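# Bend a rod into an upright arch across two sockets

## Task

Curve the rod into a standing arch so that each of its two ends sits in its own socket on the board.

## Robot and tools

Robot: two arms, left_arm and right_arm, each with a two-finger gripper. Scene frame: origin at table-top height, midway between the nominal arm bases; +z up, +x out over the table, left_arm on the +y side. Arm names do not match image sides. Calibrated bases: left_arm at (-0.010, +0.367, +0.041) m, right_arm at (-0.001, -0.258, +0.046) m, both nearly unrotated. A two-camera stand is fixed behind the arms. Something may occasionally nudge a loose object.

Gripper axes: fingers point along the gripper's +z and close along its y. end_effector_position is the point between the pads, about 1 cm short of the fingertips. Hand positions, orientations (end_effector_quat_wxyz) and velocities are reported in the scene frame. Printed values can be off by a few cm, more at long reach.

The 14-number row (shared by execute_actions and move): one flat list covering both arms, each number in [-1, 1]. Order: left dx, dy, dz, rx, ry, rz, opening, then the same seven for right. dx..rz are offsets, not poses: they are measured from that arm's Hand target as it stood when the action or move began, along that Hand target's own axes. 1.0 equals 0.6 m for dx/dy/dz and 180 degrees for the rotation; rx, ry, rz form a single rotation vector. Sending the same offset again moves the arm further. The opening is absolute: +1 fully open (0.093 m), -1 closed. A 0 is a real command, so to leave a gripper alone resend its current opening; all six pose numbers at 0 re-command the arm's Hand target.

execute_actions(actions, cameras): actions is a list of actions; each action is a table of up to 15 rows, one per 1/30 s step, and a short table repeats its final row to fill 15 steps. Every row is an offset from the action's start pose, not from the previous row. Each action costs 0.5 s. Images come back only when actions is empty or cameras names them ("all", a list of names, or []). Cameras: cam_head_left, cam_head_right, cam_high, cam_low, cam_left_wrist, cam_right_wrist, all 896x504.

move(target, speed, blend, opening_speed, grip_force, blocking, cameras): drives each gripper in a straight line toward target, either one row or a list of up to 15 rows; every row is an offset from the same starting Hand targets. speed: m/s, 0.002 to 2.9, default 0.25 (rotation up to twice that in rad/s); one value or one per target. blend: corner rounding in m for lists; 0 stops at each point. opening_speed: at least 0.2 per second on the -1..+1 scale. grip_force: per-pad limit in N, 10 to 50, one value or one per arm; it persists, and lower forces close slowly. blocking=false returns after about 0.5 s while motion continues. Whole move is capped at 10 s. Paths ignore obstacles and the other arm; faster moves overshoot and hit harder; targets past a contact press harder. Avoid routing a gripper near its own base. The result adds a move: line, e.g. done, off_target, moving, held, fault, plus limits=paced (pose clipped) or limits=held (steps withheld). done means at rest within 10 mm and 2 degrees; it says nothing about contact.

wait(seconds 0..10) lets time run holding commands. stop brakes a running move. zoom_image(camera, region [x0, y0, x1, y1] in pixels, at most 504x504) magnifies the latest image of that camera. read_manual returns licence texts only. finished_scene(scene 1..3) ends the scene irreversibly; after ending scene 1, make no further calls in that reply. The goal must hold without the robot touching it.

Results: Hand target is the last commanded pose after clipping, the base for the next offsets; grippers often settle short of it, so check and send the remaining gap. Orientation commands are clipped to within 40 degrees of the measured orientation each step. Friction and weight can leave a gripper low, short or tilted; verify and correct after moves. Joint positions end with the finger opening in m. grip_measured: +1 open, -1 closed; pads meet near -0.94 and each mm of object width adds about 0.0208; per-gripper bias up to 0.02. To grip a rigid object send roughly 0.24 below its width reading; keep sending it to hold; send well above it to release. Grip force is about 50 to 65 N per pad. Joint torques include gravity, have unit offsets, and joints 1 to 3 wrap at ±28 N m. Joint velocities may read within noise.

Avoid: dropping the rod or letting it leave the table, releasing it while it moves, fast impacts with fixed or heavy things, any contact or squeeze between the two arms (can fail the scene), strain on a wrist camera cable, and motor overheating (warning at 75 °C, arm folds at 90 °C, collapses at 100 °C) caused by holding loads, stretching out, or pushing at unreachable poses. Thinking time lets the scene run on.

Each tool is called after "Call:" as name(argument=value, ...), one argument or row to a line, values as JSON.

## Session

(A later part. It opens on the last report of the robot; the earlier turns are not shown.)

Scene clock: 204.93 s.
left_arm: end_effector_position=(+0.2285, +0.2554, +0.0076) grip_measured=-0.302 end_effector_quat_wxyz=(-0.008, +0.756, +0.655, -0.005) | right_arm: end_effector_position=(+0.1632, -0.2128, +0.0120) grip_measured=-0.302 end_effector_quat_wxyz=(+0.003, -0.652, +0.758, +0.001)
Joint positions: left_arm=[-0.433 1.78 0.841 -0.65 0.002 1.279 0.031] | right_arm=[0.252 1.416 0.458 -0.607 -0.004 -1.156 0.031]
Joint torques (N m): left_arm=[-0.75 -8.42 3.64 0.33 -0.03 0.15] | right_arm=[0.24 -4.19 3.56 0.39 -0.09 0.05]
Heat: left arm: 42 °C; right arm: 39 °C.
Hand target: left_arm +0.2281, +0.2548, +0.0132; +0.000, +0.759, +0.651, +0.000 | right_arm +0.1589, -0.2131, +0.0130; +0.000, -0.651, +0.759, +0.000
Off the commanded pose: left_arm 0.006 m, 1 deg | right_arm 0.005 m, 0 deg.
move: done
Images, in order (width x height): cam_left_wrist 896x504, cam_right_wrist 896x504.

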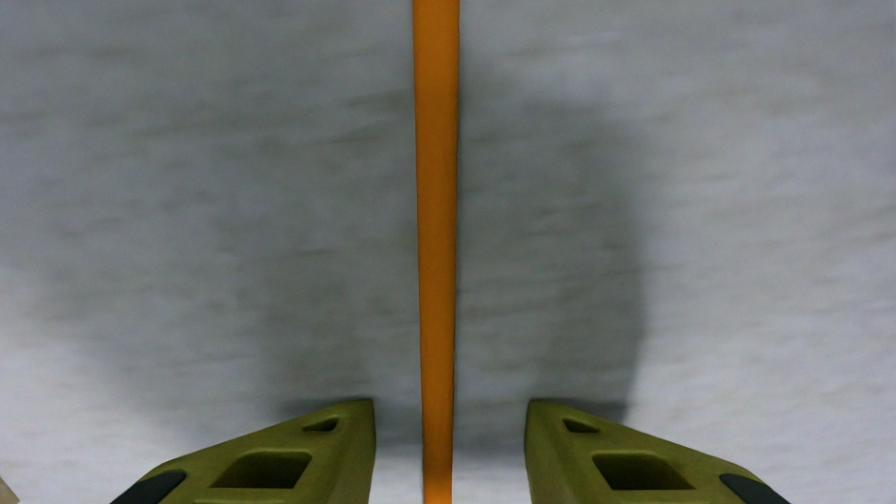

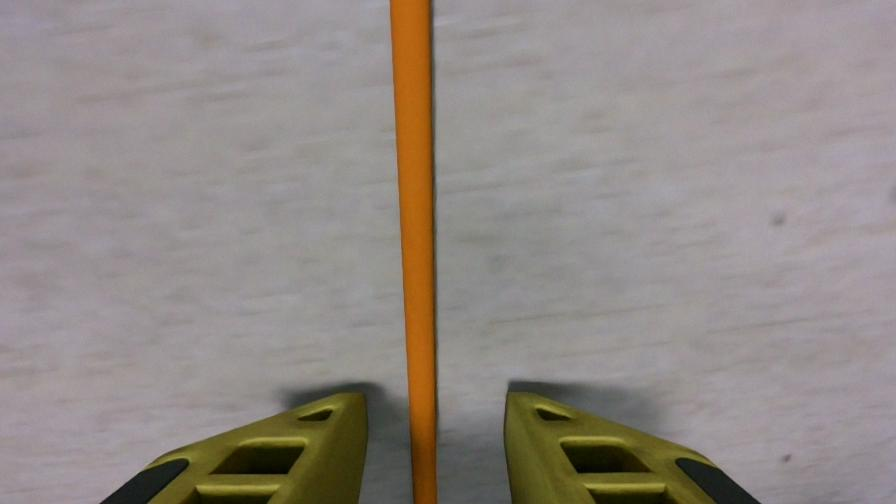

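Call:
move(
  target=[0,0.004,0.0167,0,0,0,-0.3,0,0.005,0.0167,0,0,0,-0.3],
  speed=0.03,
  cameras=["cam_left_wrist","cam_right_wrist"],
)

Scene clock: 209.83 s.
left_arm: end_effector_position=(+0.2298, +0.2548, +0.0072) grip_measured=-0.302 end_effector_quat_wxyz=(-0.004, +0.756, +0.655, -0.003) | right_arm: end_effector_position=(+0.1534, -0.2144, +0.0057) grip_measured=-0.302 end_effector_quat_wxyz=(-0.006, -0.651, +0.759, +0.005)
Joint positions: left_arm=[-0.433 1.78 0.839 -0.64 0.002 1.279 0.031] | right_arm=[0.259 1.42 0.427 -0.593 -0.004 -1.149 0.031]
Joint torques (N m): left_arm=[-0.47 -5.61 3.28 0.67 -0.03 0.17] | right_arm=[0.31 -2.37 3.37 0.78 -0.09 0.03]
Heat: left arm: 42 °C; right arm: 39 °C.
Hand target: left_arm +0.2304, +0.2545, +0.0031; +0.000, +0.759, +0.651, +0.000 | right_arm +0.1558, -0.2127, +0.0029; +0.000, -0.651, +0.759, +0.000
Off the commanded pose: left_arm 0.004 m, 1 deg | right_arm 0.004 m, 1 deg.
move: done
Images, in order (width x height): cam_left_wrist 896x504, cam_right_wrist 896x504.

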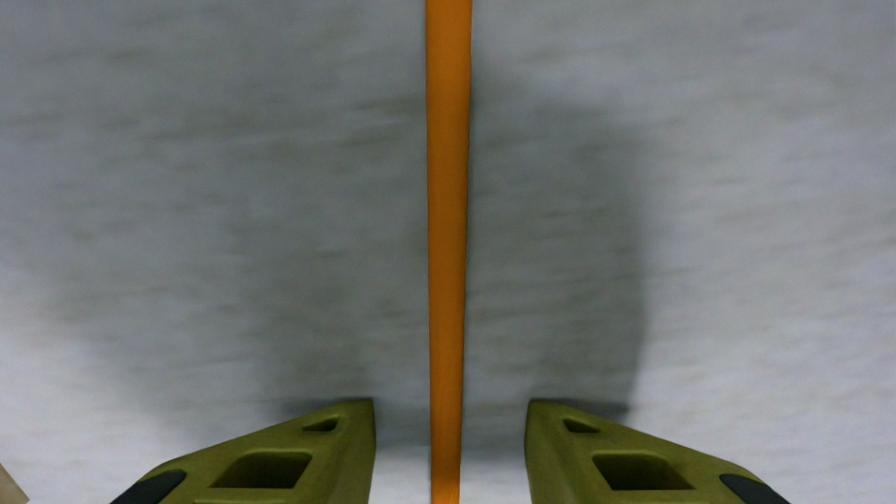

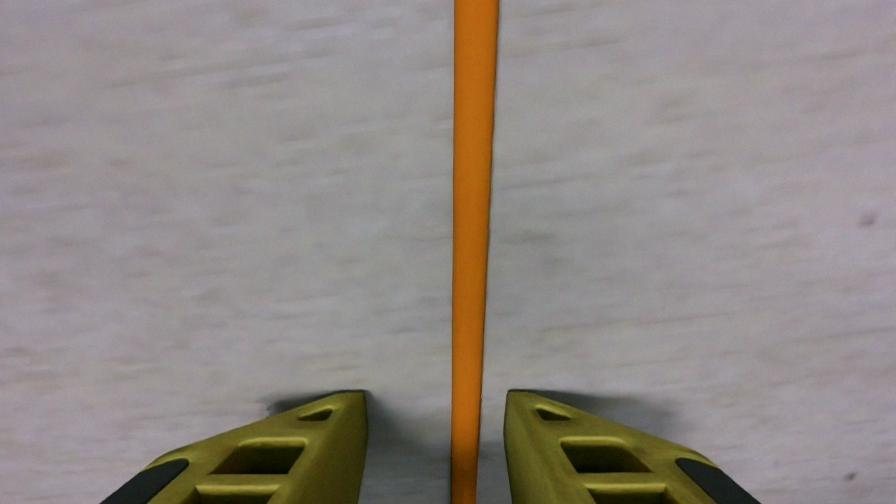

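Call:
move(
  target=[0,0,0.004,0,0,0,-0.5,0,-0.007,0.004,0,0,0,-0.5],
  speed=0.03,
  cameras=["cam_left_wrist","cam_right_wrist"],
)

Scene clock: 214.50 s.
left_arm: end_effector_position=(+0.2292, +0.2552, +0.0071) grip_measured=-0.498 end_effector_quat_wxyz=(-0.006, +0.756, +0.655, -0.003) | right_arm: end_effector_position=(+0.1524, -0.2147, +0.0052) grip_measured=-0.498 end_effector_quat_wxyz=(-0.009, -0.651, +0.759, +0.007)
Joint positions: left_arm=[-0.433 1.78 0.839 -0.642 0.001 1.279 0.021] | right_arm=[0.259 1.424 0.427 -0.595 -0.004 -1.148 0.021]
Joint torques (N m): left_arm=[-0.47 -5.11 3.02 0.78 -0.02 0.18] | right_arm=[-0.55 -0.92 4.05 0.94 -0.09 -0.04]
Heat: left arm: 41 °C; right arm: 39 °C.
Hand target: left_arm +0.2305, +0.2544, +0.0008; +0.000, +0.759, +0.651, +0.000 | right_arm +0.1600, -0.2133, +0.0006; +0.000, -0.651, +0.759, +0.000
Off the commanded pose: left_arm 0.007 m, 1 deg | right_arm 0.009 m, 1 deg.
move: done
Images, in order (width x height): cam_left_wrist 896x504, cam_right_wrist 896x504.

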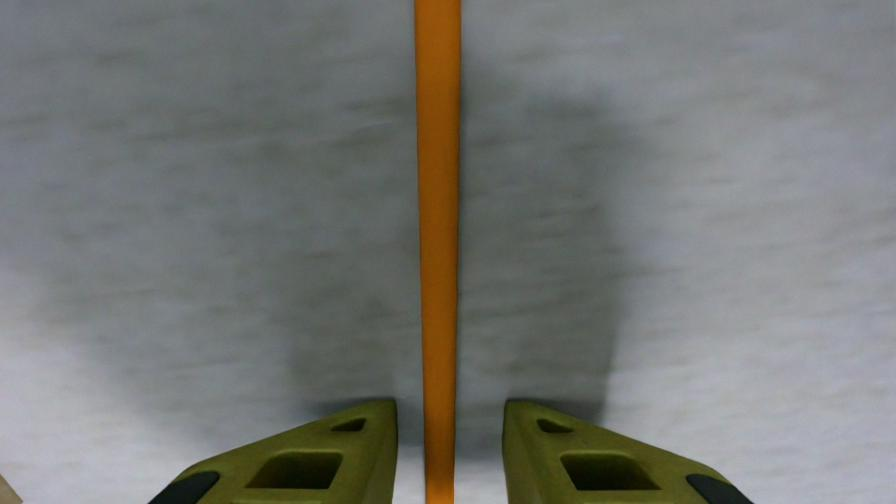

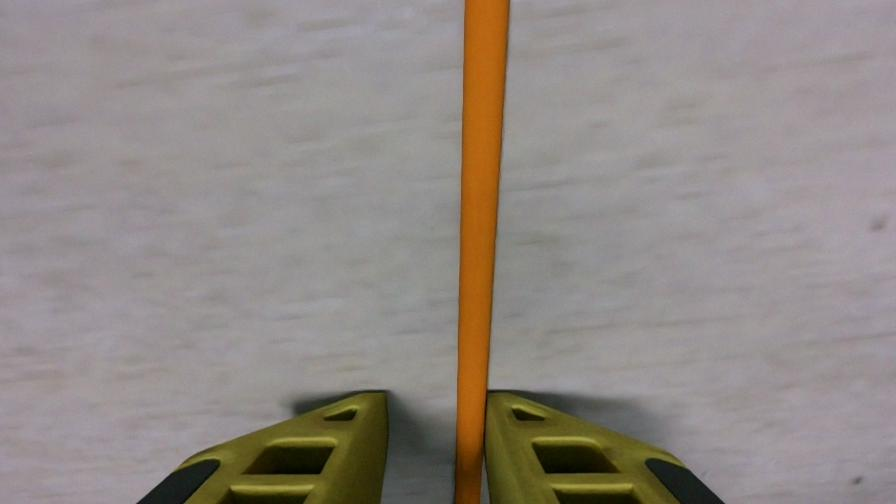

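Call:
move(
  target=[0,0,-0.003,0,0,0,-1,0,0,-0.003,0,0,0,-1],
  speed=0.02,
  opening_speed=0.25,
  cameras=["cam_left_wrist","cam_right_wrist"],
)

Scene clock: 222.87 s.
left_arm: end_effector_position=(+0.2292, +0.2552, +0.0071) grip_measured=-0.974 end_effector_quat_wxyz=(-0.006, +0.756, +0.655, -0.003) | right_arm: end_effector_position=(+0.1526, -0.2147, +0.0053) grip_measured=-0.964 end_effector_quat_wxyz=(-0.009, -0.651, +0.759, +0.006)
Joint positions: left_arm=[-0.433 1.78 0.839 -0.642 0.001 1.279 0] | right_arm=[0.259 1.424 0.428 -0.596 -0.004 -1.148 0]
Joint torques (N m): left_arm=[-0.49 -5.48 3.22 0.72 -0.02 0.17] | right_arm=[-0.58 -1.4 4.27 0.85 -0.09 -0.05]
Heat: left arm: 41 °C; right arm: 39 °C.
Hand target: left_arm +0.2305, +0.2544, +0.0026; +0.000, +0.759, +0.651, +0.000 | right_arm +0.1600, -0.2133, +0.0024; +0.000, -0.651, +0.759, +0.000
Off the commanded pose: left_arm 0.005 m, 1 deg | right_arm 0.008 m, 1 deg.
move: done
Images, in order (width x height): cam_left_wrist 896x504, cam_right_wrist 896x504.

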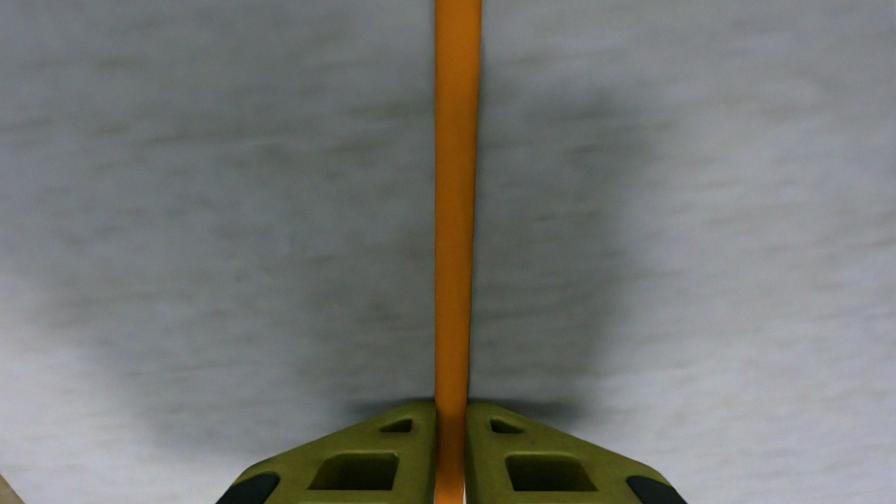

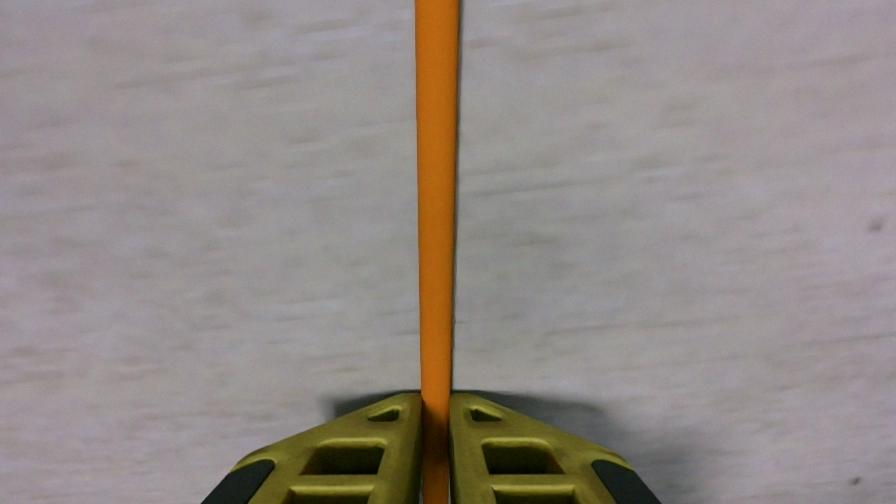

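Call:
move(
  target=[0,0,-0.2,0,0,0,-1,0,0,-0.2,0,0,0,-1],
  speed=0.1,
  cameras=["cam_left_wrist","cam_right_wrist","cam_low","cam_head_left"],
)

Scene clock: 254.10 s.
left_arm: end_effector_position=(+0.2243, +0.2572, +0.1087) grip_measured=-0.976 end_effector_quat_wxyz=(-0.017, +0.756, +0.654, -0.008) | right_arm: end_effector_position=(+0.1564, -0.2143, +0.1126) grip_measured=-0.972 end_effector_quat_wxyz=(-0.009, -0.651, +0.759, +0.004)
Joint positions: left_arm=[-0.434 1.59 1.081 -1.099 0.001 1.279 0] | right_arm=[0.259 1.185 0.749 -1.153 0 -1.148 0]
Joint torques (N m): left_arm=[-0.44 -7.3 8.01 0.13 -0.02 0.18] | right_arm=[-0.64 -3.11 7.72 0.28 -0.12 -0.06]
Heat: left arm: 40 °C; right arm: 40 °C.
Hand target: left_arm +0.2303, +0.2544, +0.1226; +0.000, +0.759, +0.651, +0.000 | right_arm +0.1599, -0.2135, +0.1223; +0.000, -0.651, +0.759, +0.000
Off the commanded pose: left_arm 0.015 m, 2 deg | right_arm 0.011 m, 1 deg.
move: off_target (left_arm, right_arm)
Images, in order (width x height): cam_head_left 896x504, cam_low 896x504, cam_left_wrist 896x504, cam_right_wrist 896x504.

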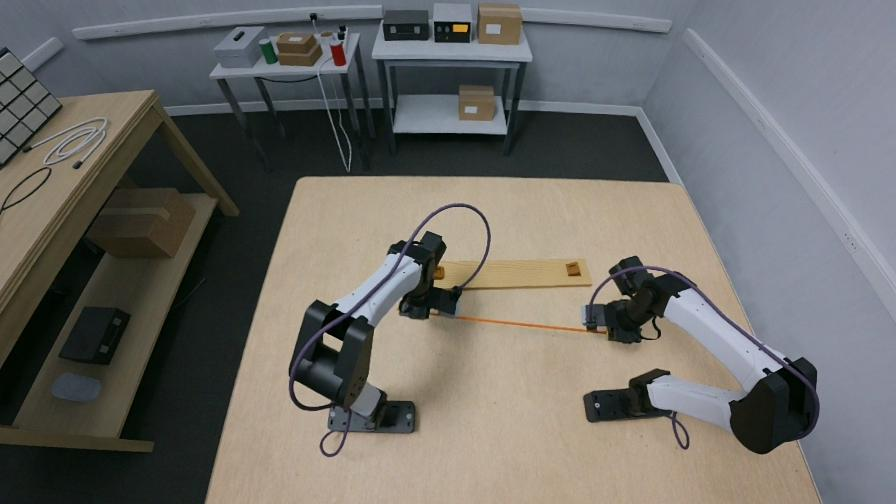

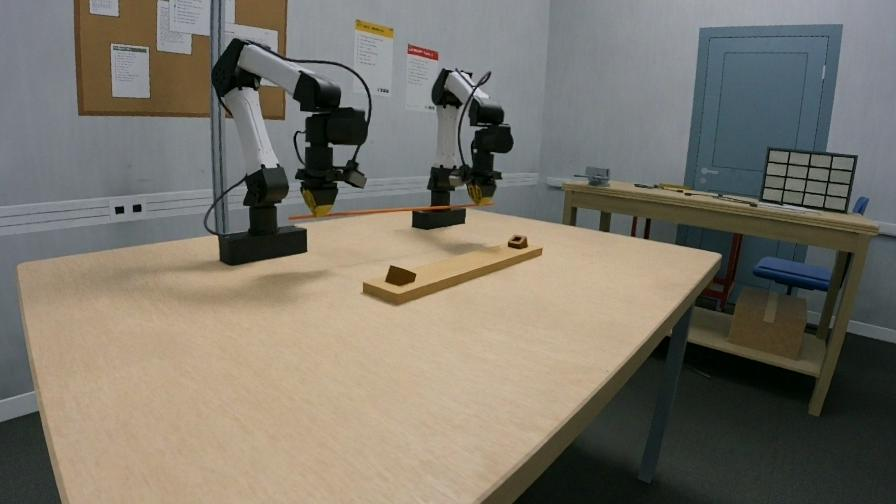

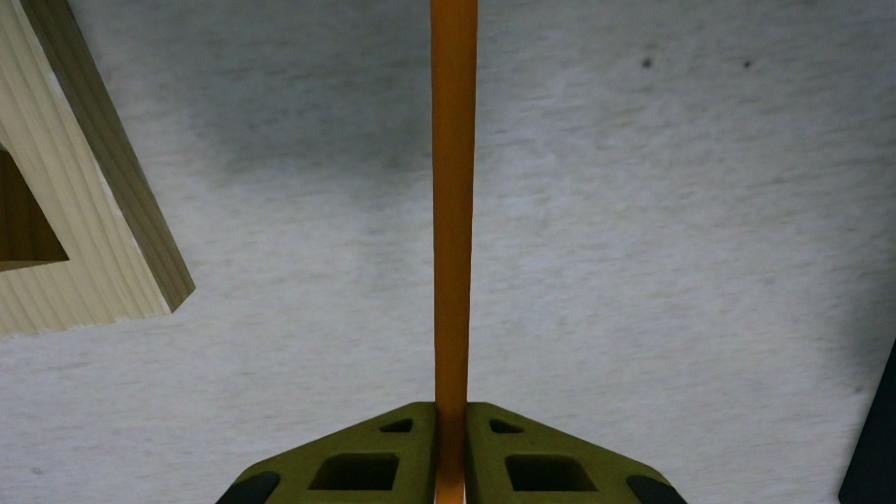

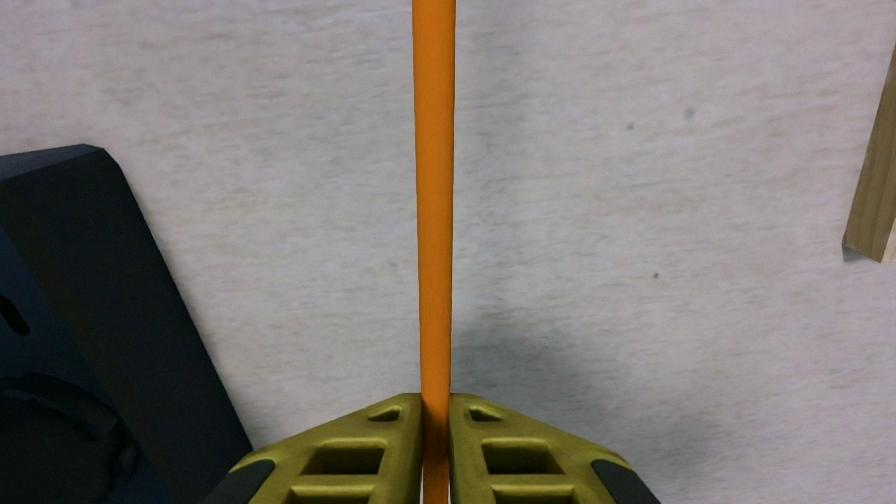

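Call:
move(
  target=[0.0217,0.2389,-0.0457,0,0,-0.0527,-1,-0.0322,-0.3627,-0.0462,0,0,-0.0527,-1],
  speed=0.12,
  cameras=["cam_left_wrist","cam_right_wrist","cam_low","cam_head_left"],
)

Scene clock: 267.43 s.
left_arm: end_effector_position=(+0.3682, +0.2465, +0.1427) grip_measured=-0.976 end_effector_quat_wxyz=(-0.008, +0.707, +0.707, -0.003) | right_arm: end_effector_position=(+0.3734, -0.2256, +0.1439) grip_measured=-0.972 end_effector_quat_wxyz=(+0.004, +0.710, -0.705, -0.003)
Joint positions: left_arm=[-0.307 2.083 1.847 -1.352 -0.002 1.262 0] | right_arm=[0.075 1.986 1.687 -1.281 0.001 -1.491 0]
Joint torques (N m): left_arm=[-0.05 -8.85 8.5 0.22 0.01 0.01] | right_arm=[-1.05 -7.6 7.98 0.33 -0.14 -0.14]
Heat: left arm: 42 °C; right arm: 42 °C.
Hand target: left_arm +0.3740, +0.2456, +0.1500; +0.000, +0.702, +0.712, +0.000 | right_arm +0.3780, -0.2276, +0.1501; +0.000, +0.712, -0.703, +0.000
Off the commanded pose: left_arm 0.009 m, 1 deg | right_arm 0.008 m, 1 deg.
move: done
Images, in order (width x height): cam_head_left 896x504, cam_low 896x504, cam_left_wrist 896x504, cam_right_wrist 896x504.

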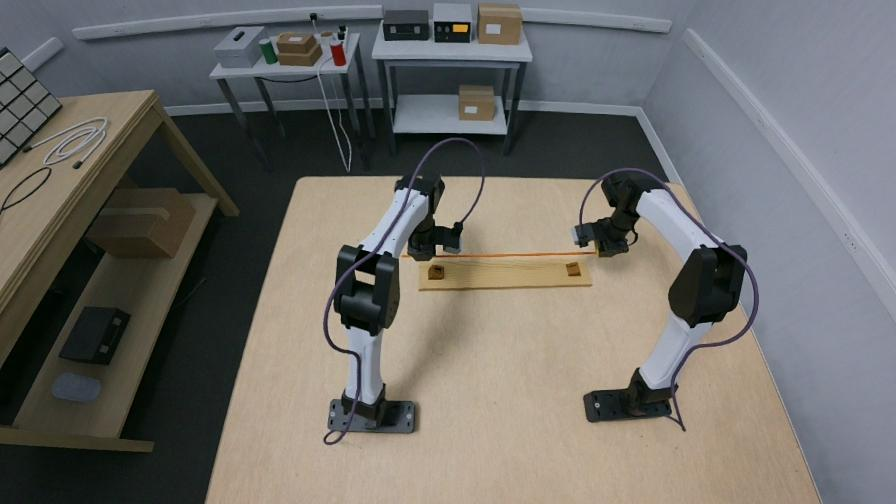

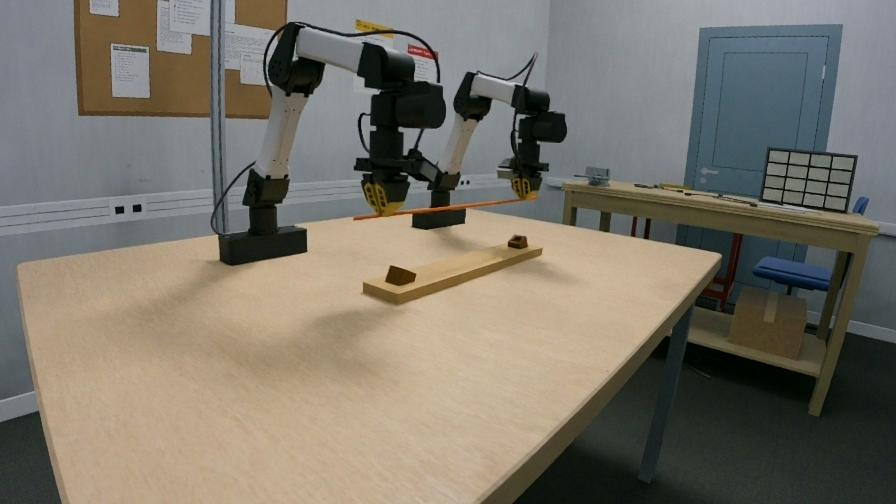

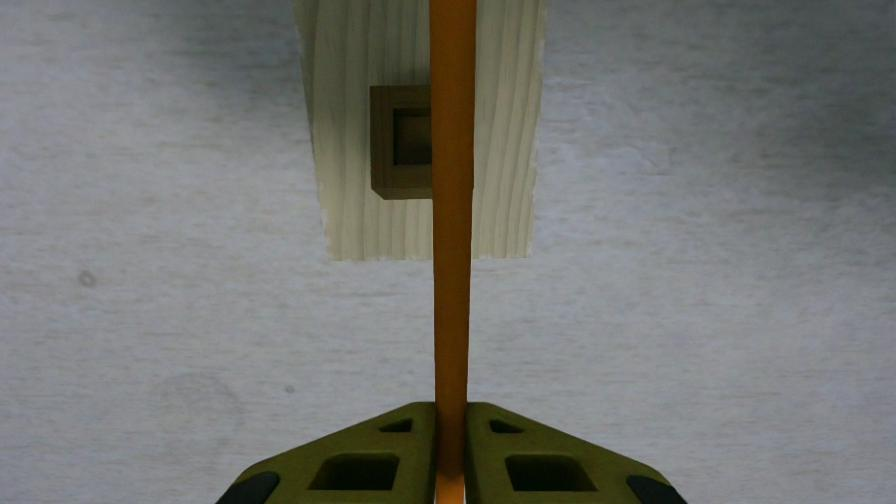

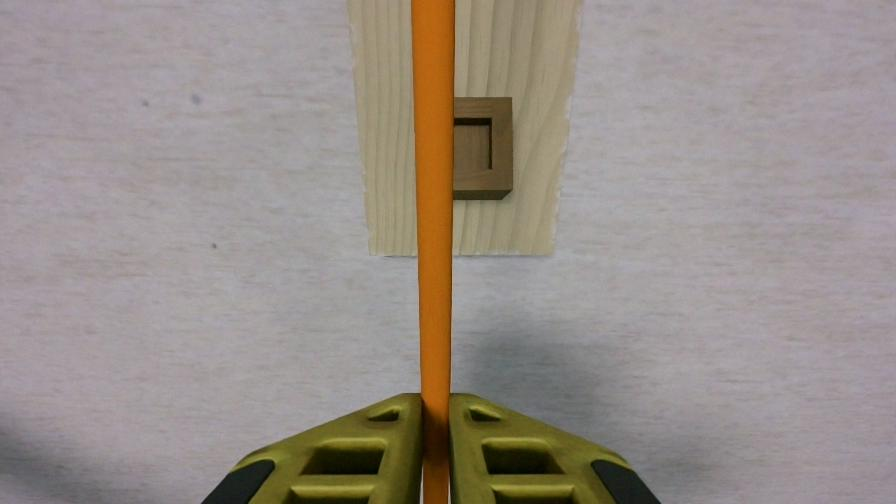

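Call:
zoom_image(
  camera="cam_low",
  region=[350, 220, 560, 320],
)

Call:
zoom_image(
  camera="cam_low",
  region=[490, 220, 560, 260],
)

Scaled by 2.400 from the camera's 896x504 image, which has a finer 1280x720 frame.

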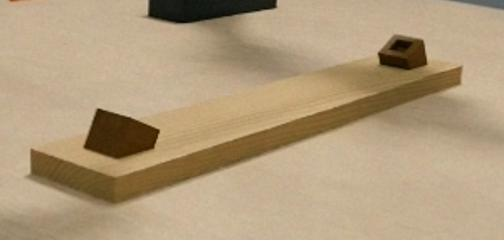

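Scaled by 7.200 from the camera's 896x504 image, which has a finer 1280x720 frame.

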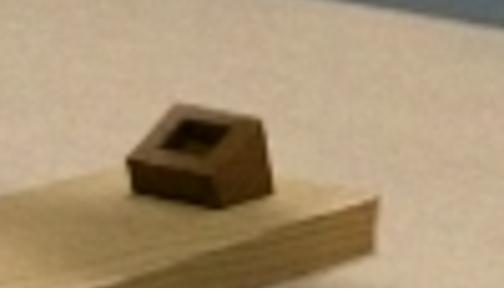

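Call:
move(
  target=[
    [-0.0068,0.0167,0,0,-0.0833,0,-1,-0.0058,-0.0155,0,0,-0.0833,0,-1],
    [-0.0240,0.0167,0,0,-0.1667,0,-1,-0.0230,-0.0155,0,0,-0.1667,0,-1],
  ],
  speed=0.12,
  blend=[0.02,0],
  cameras=["cam_left_wrist","cam_right_wrist","cam_low","cam_head_left"],
)

Scene clock: 295.33 s.
left_arm: end_effector_position=(+0.3814, +0.2372, +0.1320) grip_measured=-0.976 end_effector_quat_wxyz=(+0.148, +0.674, +0.701, -0.182) | right_arm: end_effector_position=(+0.3870, -0.2205, +0.1440) grip_measured=-0.972 end_effector_quat_wxyz=(-0.162, +0.690, -0.686, -0.162)
Joint positions: left_arm=[-0.131 2.083 1.731 -1.194 0.473 1.393 0] | right_arm=[-0.108 2.056 1.718 -1.283 -0.461 -1.686 0]
Joint torques (N m): left_arm=[-0.08 -12.83 4.74 0.64 0.65 0.23] | right_arm=[-0.91 -7.95 6.46 0.13 -1.02 -0.21]
Heat: left arm: 44 °C; right arm: 44 °C.
Hand target: left_arm +0.3841, +0.2312, +0.1499; +0.184, +0.679, +0.687, -0.182 | right_arm +0.3871, -0.2136, +0.1501; -0.182, +0.687, -0.679, -0.185
Off the commanded pose: left_arm 0.019 m, 5 deg | right_arm 0.009 m, 4 deg.
move: off_target (left_arm, right_arm)
Images, in order (width x height): cam_head_left 896x504, cam_low 896x504, cam_left_wrist 896x504, cam_right_wrist 896x504.

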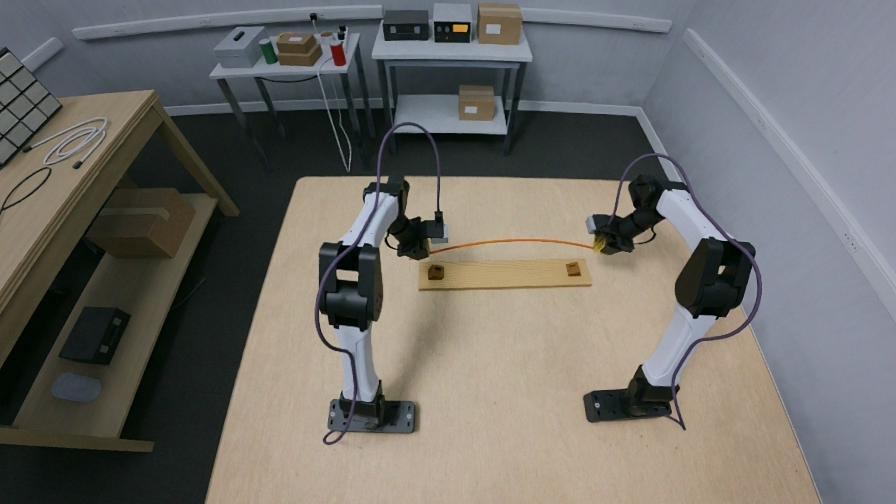

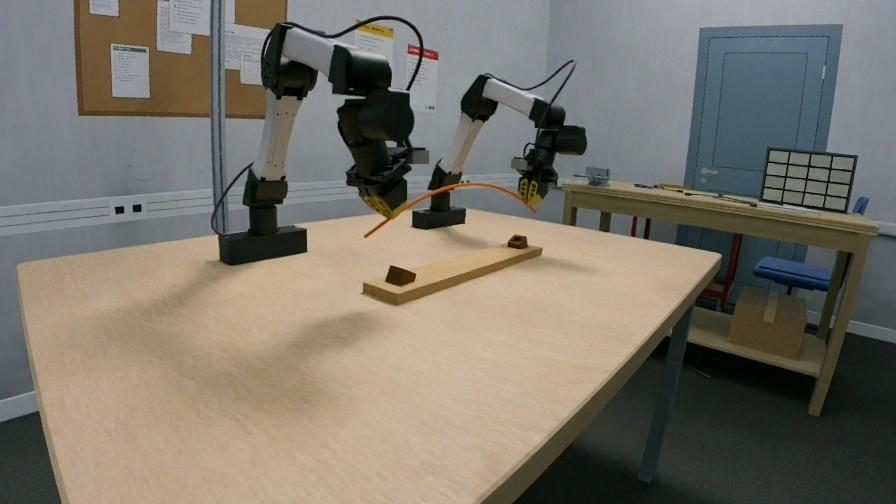

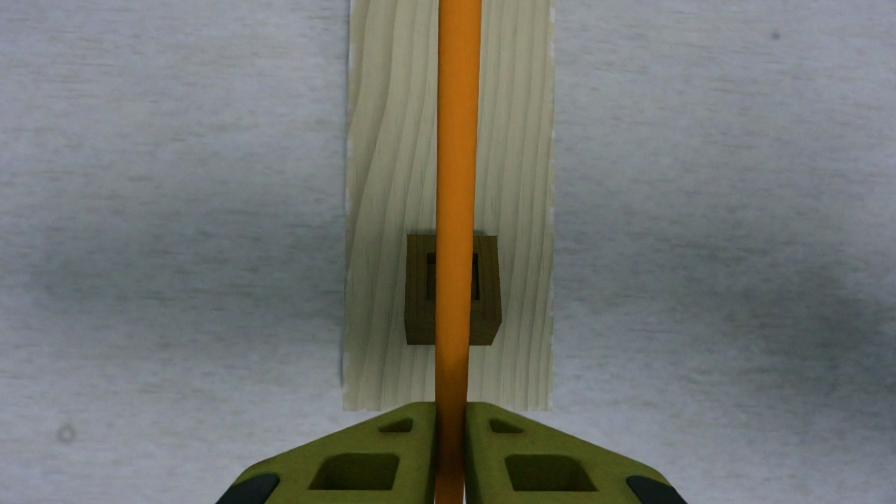

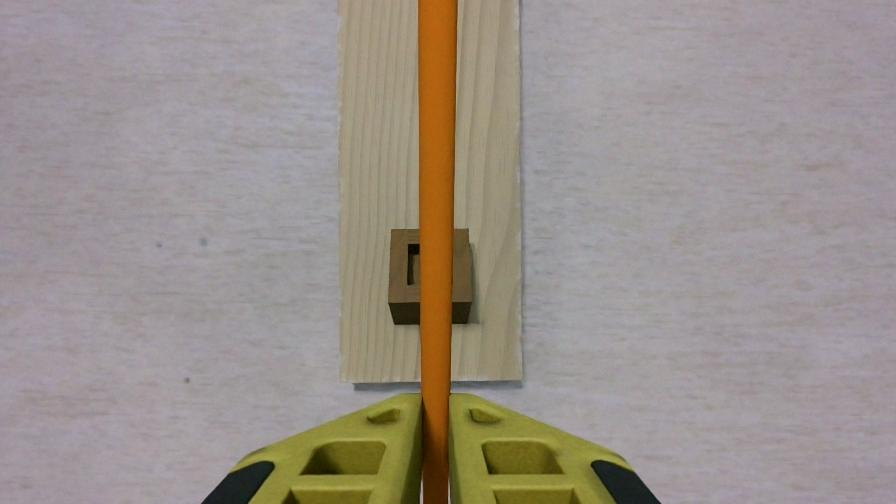

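Call:
move(
  target=[
    [-0.0425,0,0.0014,0,-0.0833,0,-1,-0.0367,0,0.0115,0,-0.0833,0,-1],
    [-0.0652,0,0.0145,0,-0.1389,0,-1,-0.0593,0,0.0247,0,-0.1389,0,-1],
  ],
  speed=0.12,
  blend=[0.02,0],
  cameras=["cam_left_wrist","cam_right_wrist","cam_low","cam_head_left"],
)

Scene clock: 307.03 s.
left_arm: end_effector_position=(+0.3848, +0.2061, +0.1375) grip_measured=-0.976 end_effector_quat_wxyz=(+0.289, +0.624, +0.655, -0.313) | right_arm: end_effector_position=(+0.3920, -0.1903, +0.1480) grip_measured=-0.972 end_effector_quat_wxyz=(-0.302, +0.646, -0.637, -0.291)
Joint positions: left_arm=[-0.076 2.082 1.579 -0.992 0.878 1.41 0] | right_arm=[-0.165 2.137 1.688 -1.286 -0.854 -1.813 0]
Joint torques (N m): left_arm=[-1.46 -12.72 4.74 0.77 1.08 0.03] | right_arm=[0.44 -8.24 4.14 -0.15 -1.47 -0.18]
Motor temperatures (°C): left_arm=[30 48 43 30 28 29 31] | right_arm=[28 42 44 34 30 31 31]
Heat: left arm: 48 °C; right arm: 44 °C.
Hand target: left_arm +0.3846, +0.1930, +0.1621; +0.329, +0.623, +0.631, -0.324 | right_arm +0.3866, -0.1755, +0.1551; -0.325, +0.631, -0.623, -0.329
Off the commanded pose: left_arm 0.028 m, 5 deg | right_arm 0.017 m, 6 deg.
move: off_target (left_arm, right_arm)
Images, in order (width x height): cam_head_left 896x504, cam_low 896x504, cam_left_wrist 896x504, cam_right_wrist 896x504.

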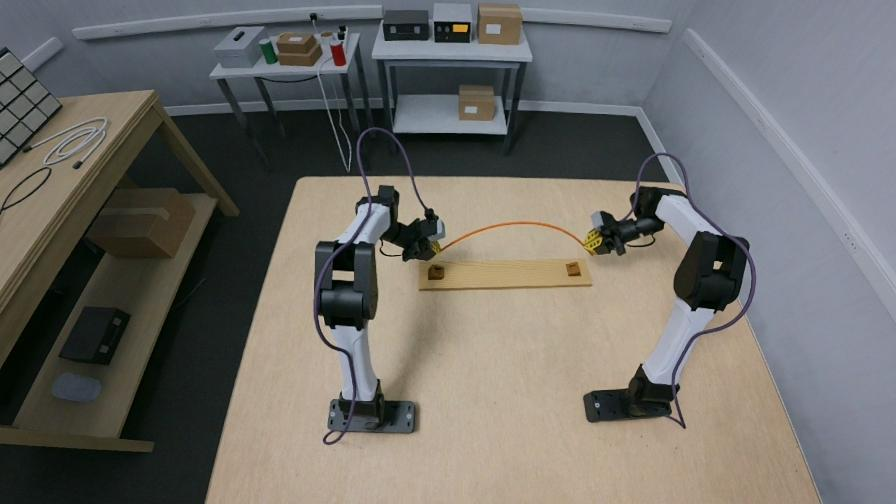

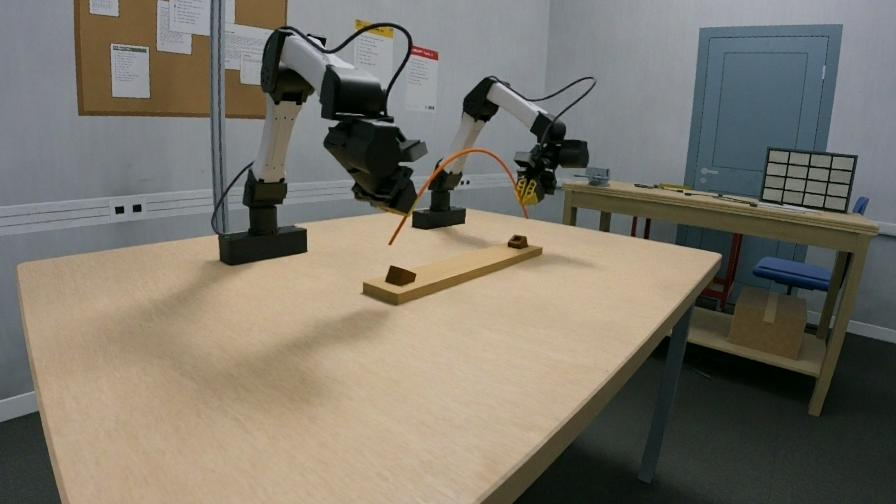

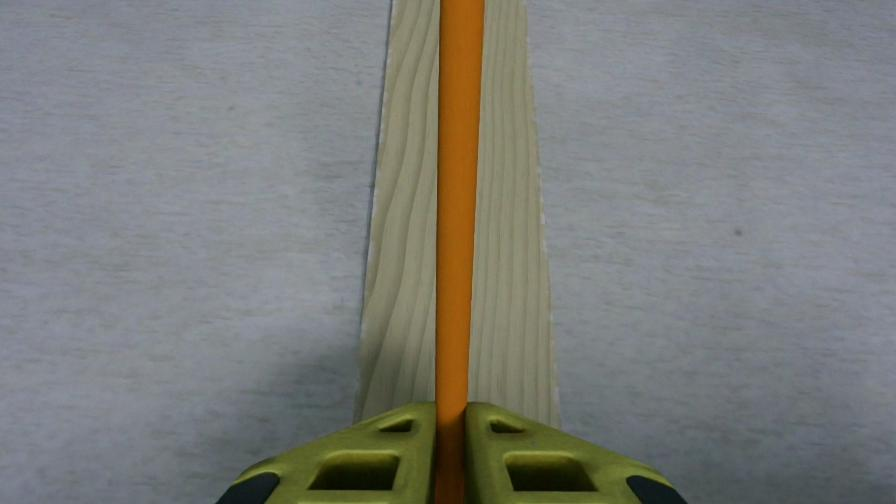

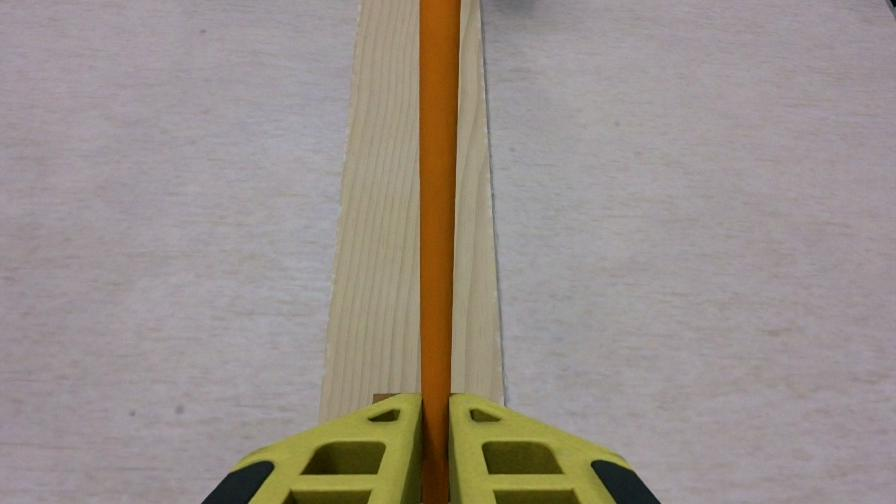

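Call:
move(
  target=[-0.0178,-0.005,0.0342,0,-0.0778,0,-1,-0.0095,0.015,0.0455,0,-0.0778,0,-1],
  speed=0.1,
  cameras=["cam_left_wrist","cam_right_wrist","cam_low","cam_head_left","cam_head_right","cam_high"],
)

Scene clock: 332.47 s.
left_arm: end_effector_position=(+0.3869, +0.1842, +0.1370) grip_measured=-0.976 end_effector_quat_wxyz=(+0.378, +0.576, +0.615, -0.384) | right_arm: end_effector_position=(+0.3770, -0.1642, +0.1377) grip_measured=-0.972 end_effector_quat_wxyz=(-0.375, +0.596, -0.597, -0.384)
Joint positions: left_arm=[-0.074 2.082 1.416 -0.691 1.127 1.295 0] | right_arm=[-0.165 2.199 1.575 -1.285 -1.105 -1.931 0]
Joint torques (N m): left_arm=[-2.63 -12.12 4.63 0.97 1.06 0] | right_arm=[1.52 -8.25 3.85 -0.12 -1.41 -0.22]
Motor temperatures (°C): left_arm=[30 55 42 30 30 29 31] | right_arm=[28 42 41 33 32 31 31]
Heat: left arm: 55 °C; right arm: 42 °C.
Hand target: left_arm +0.3820, +0.1701, +0.1591; +0.403, +0.579, +0.586, -0.398 | right_arm +0.3774, -0.1500, +0.1441; -0.399, +0.586, -0.579, -0.403
Off the commanded pose: left_arm 0.027 m, 5 deg | right_arm 0.016 m, 4 deg.
move: off_target (left_arm, right_arm)

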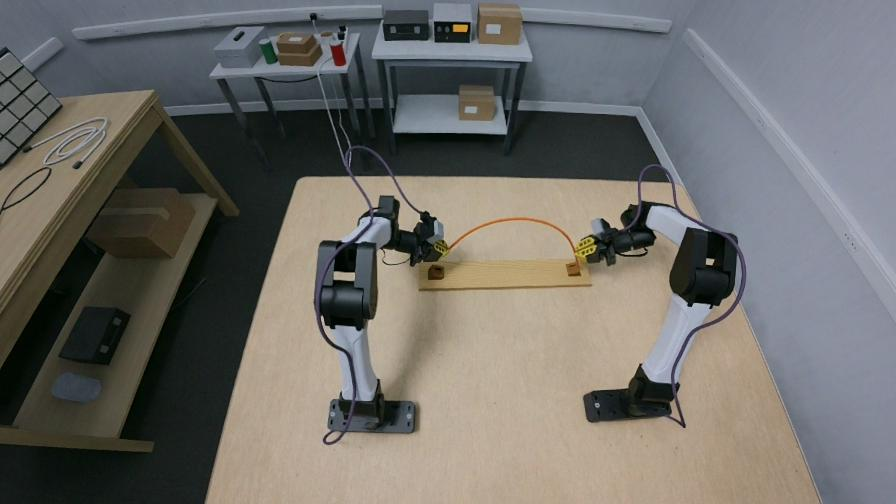

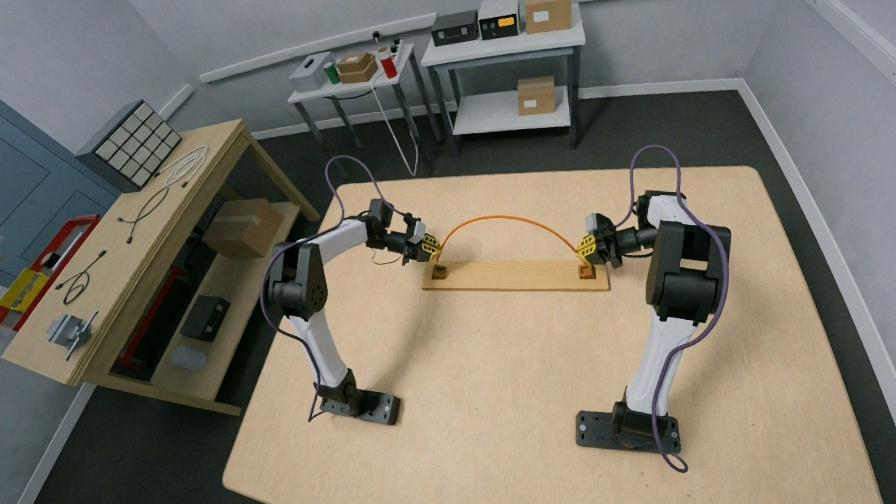

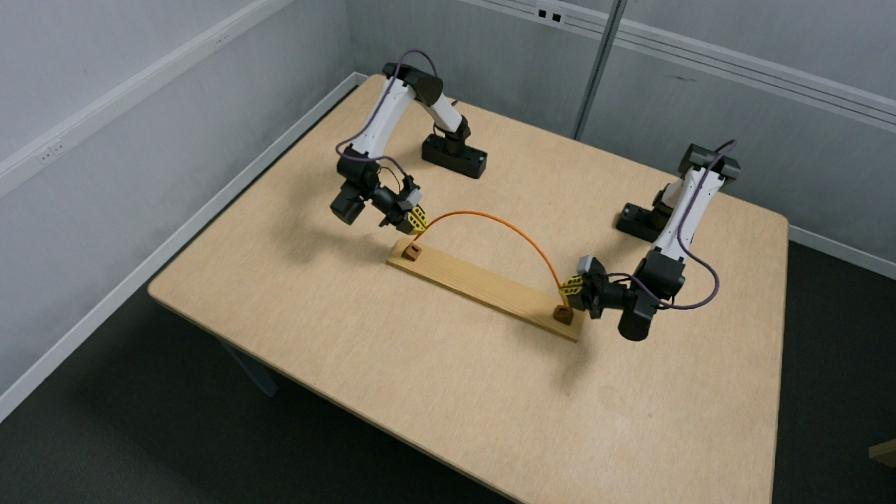

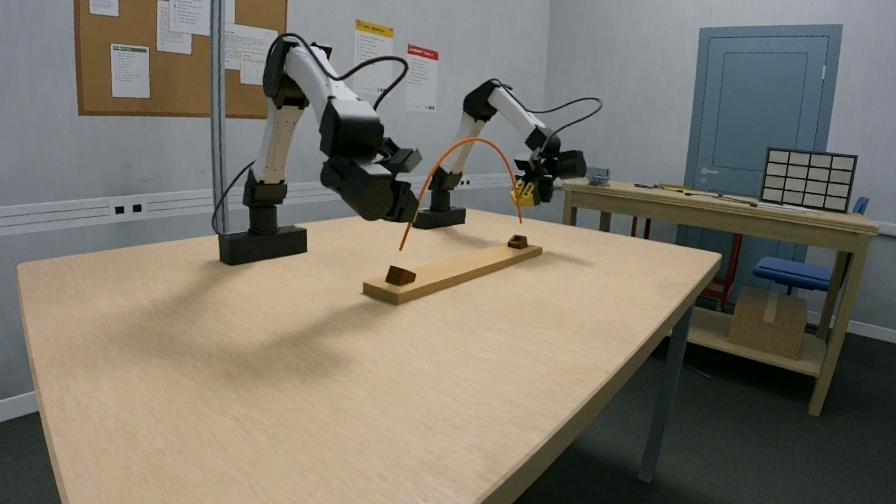

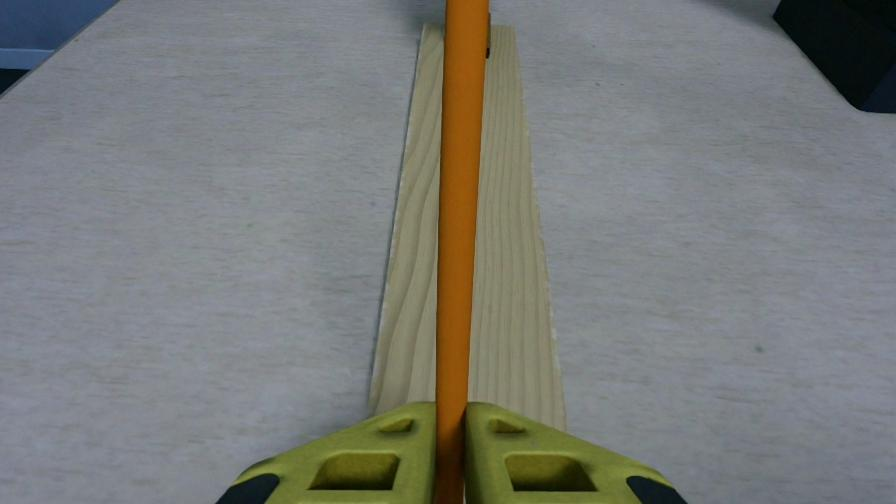

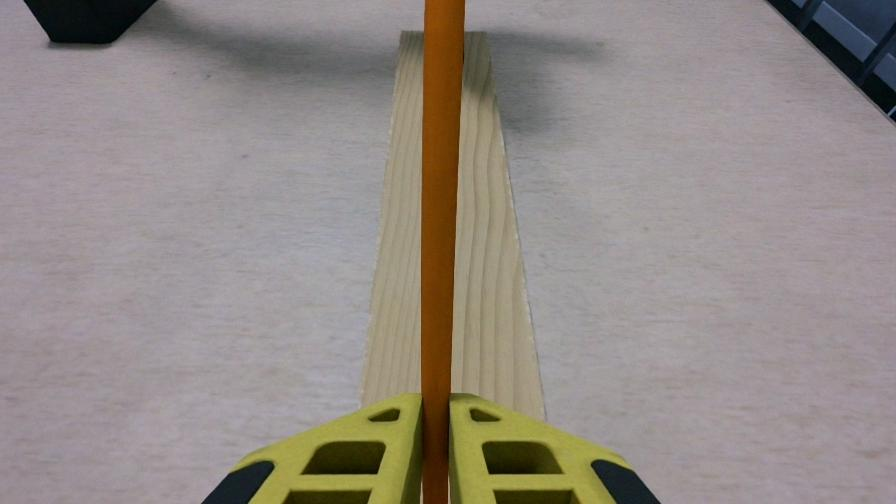

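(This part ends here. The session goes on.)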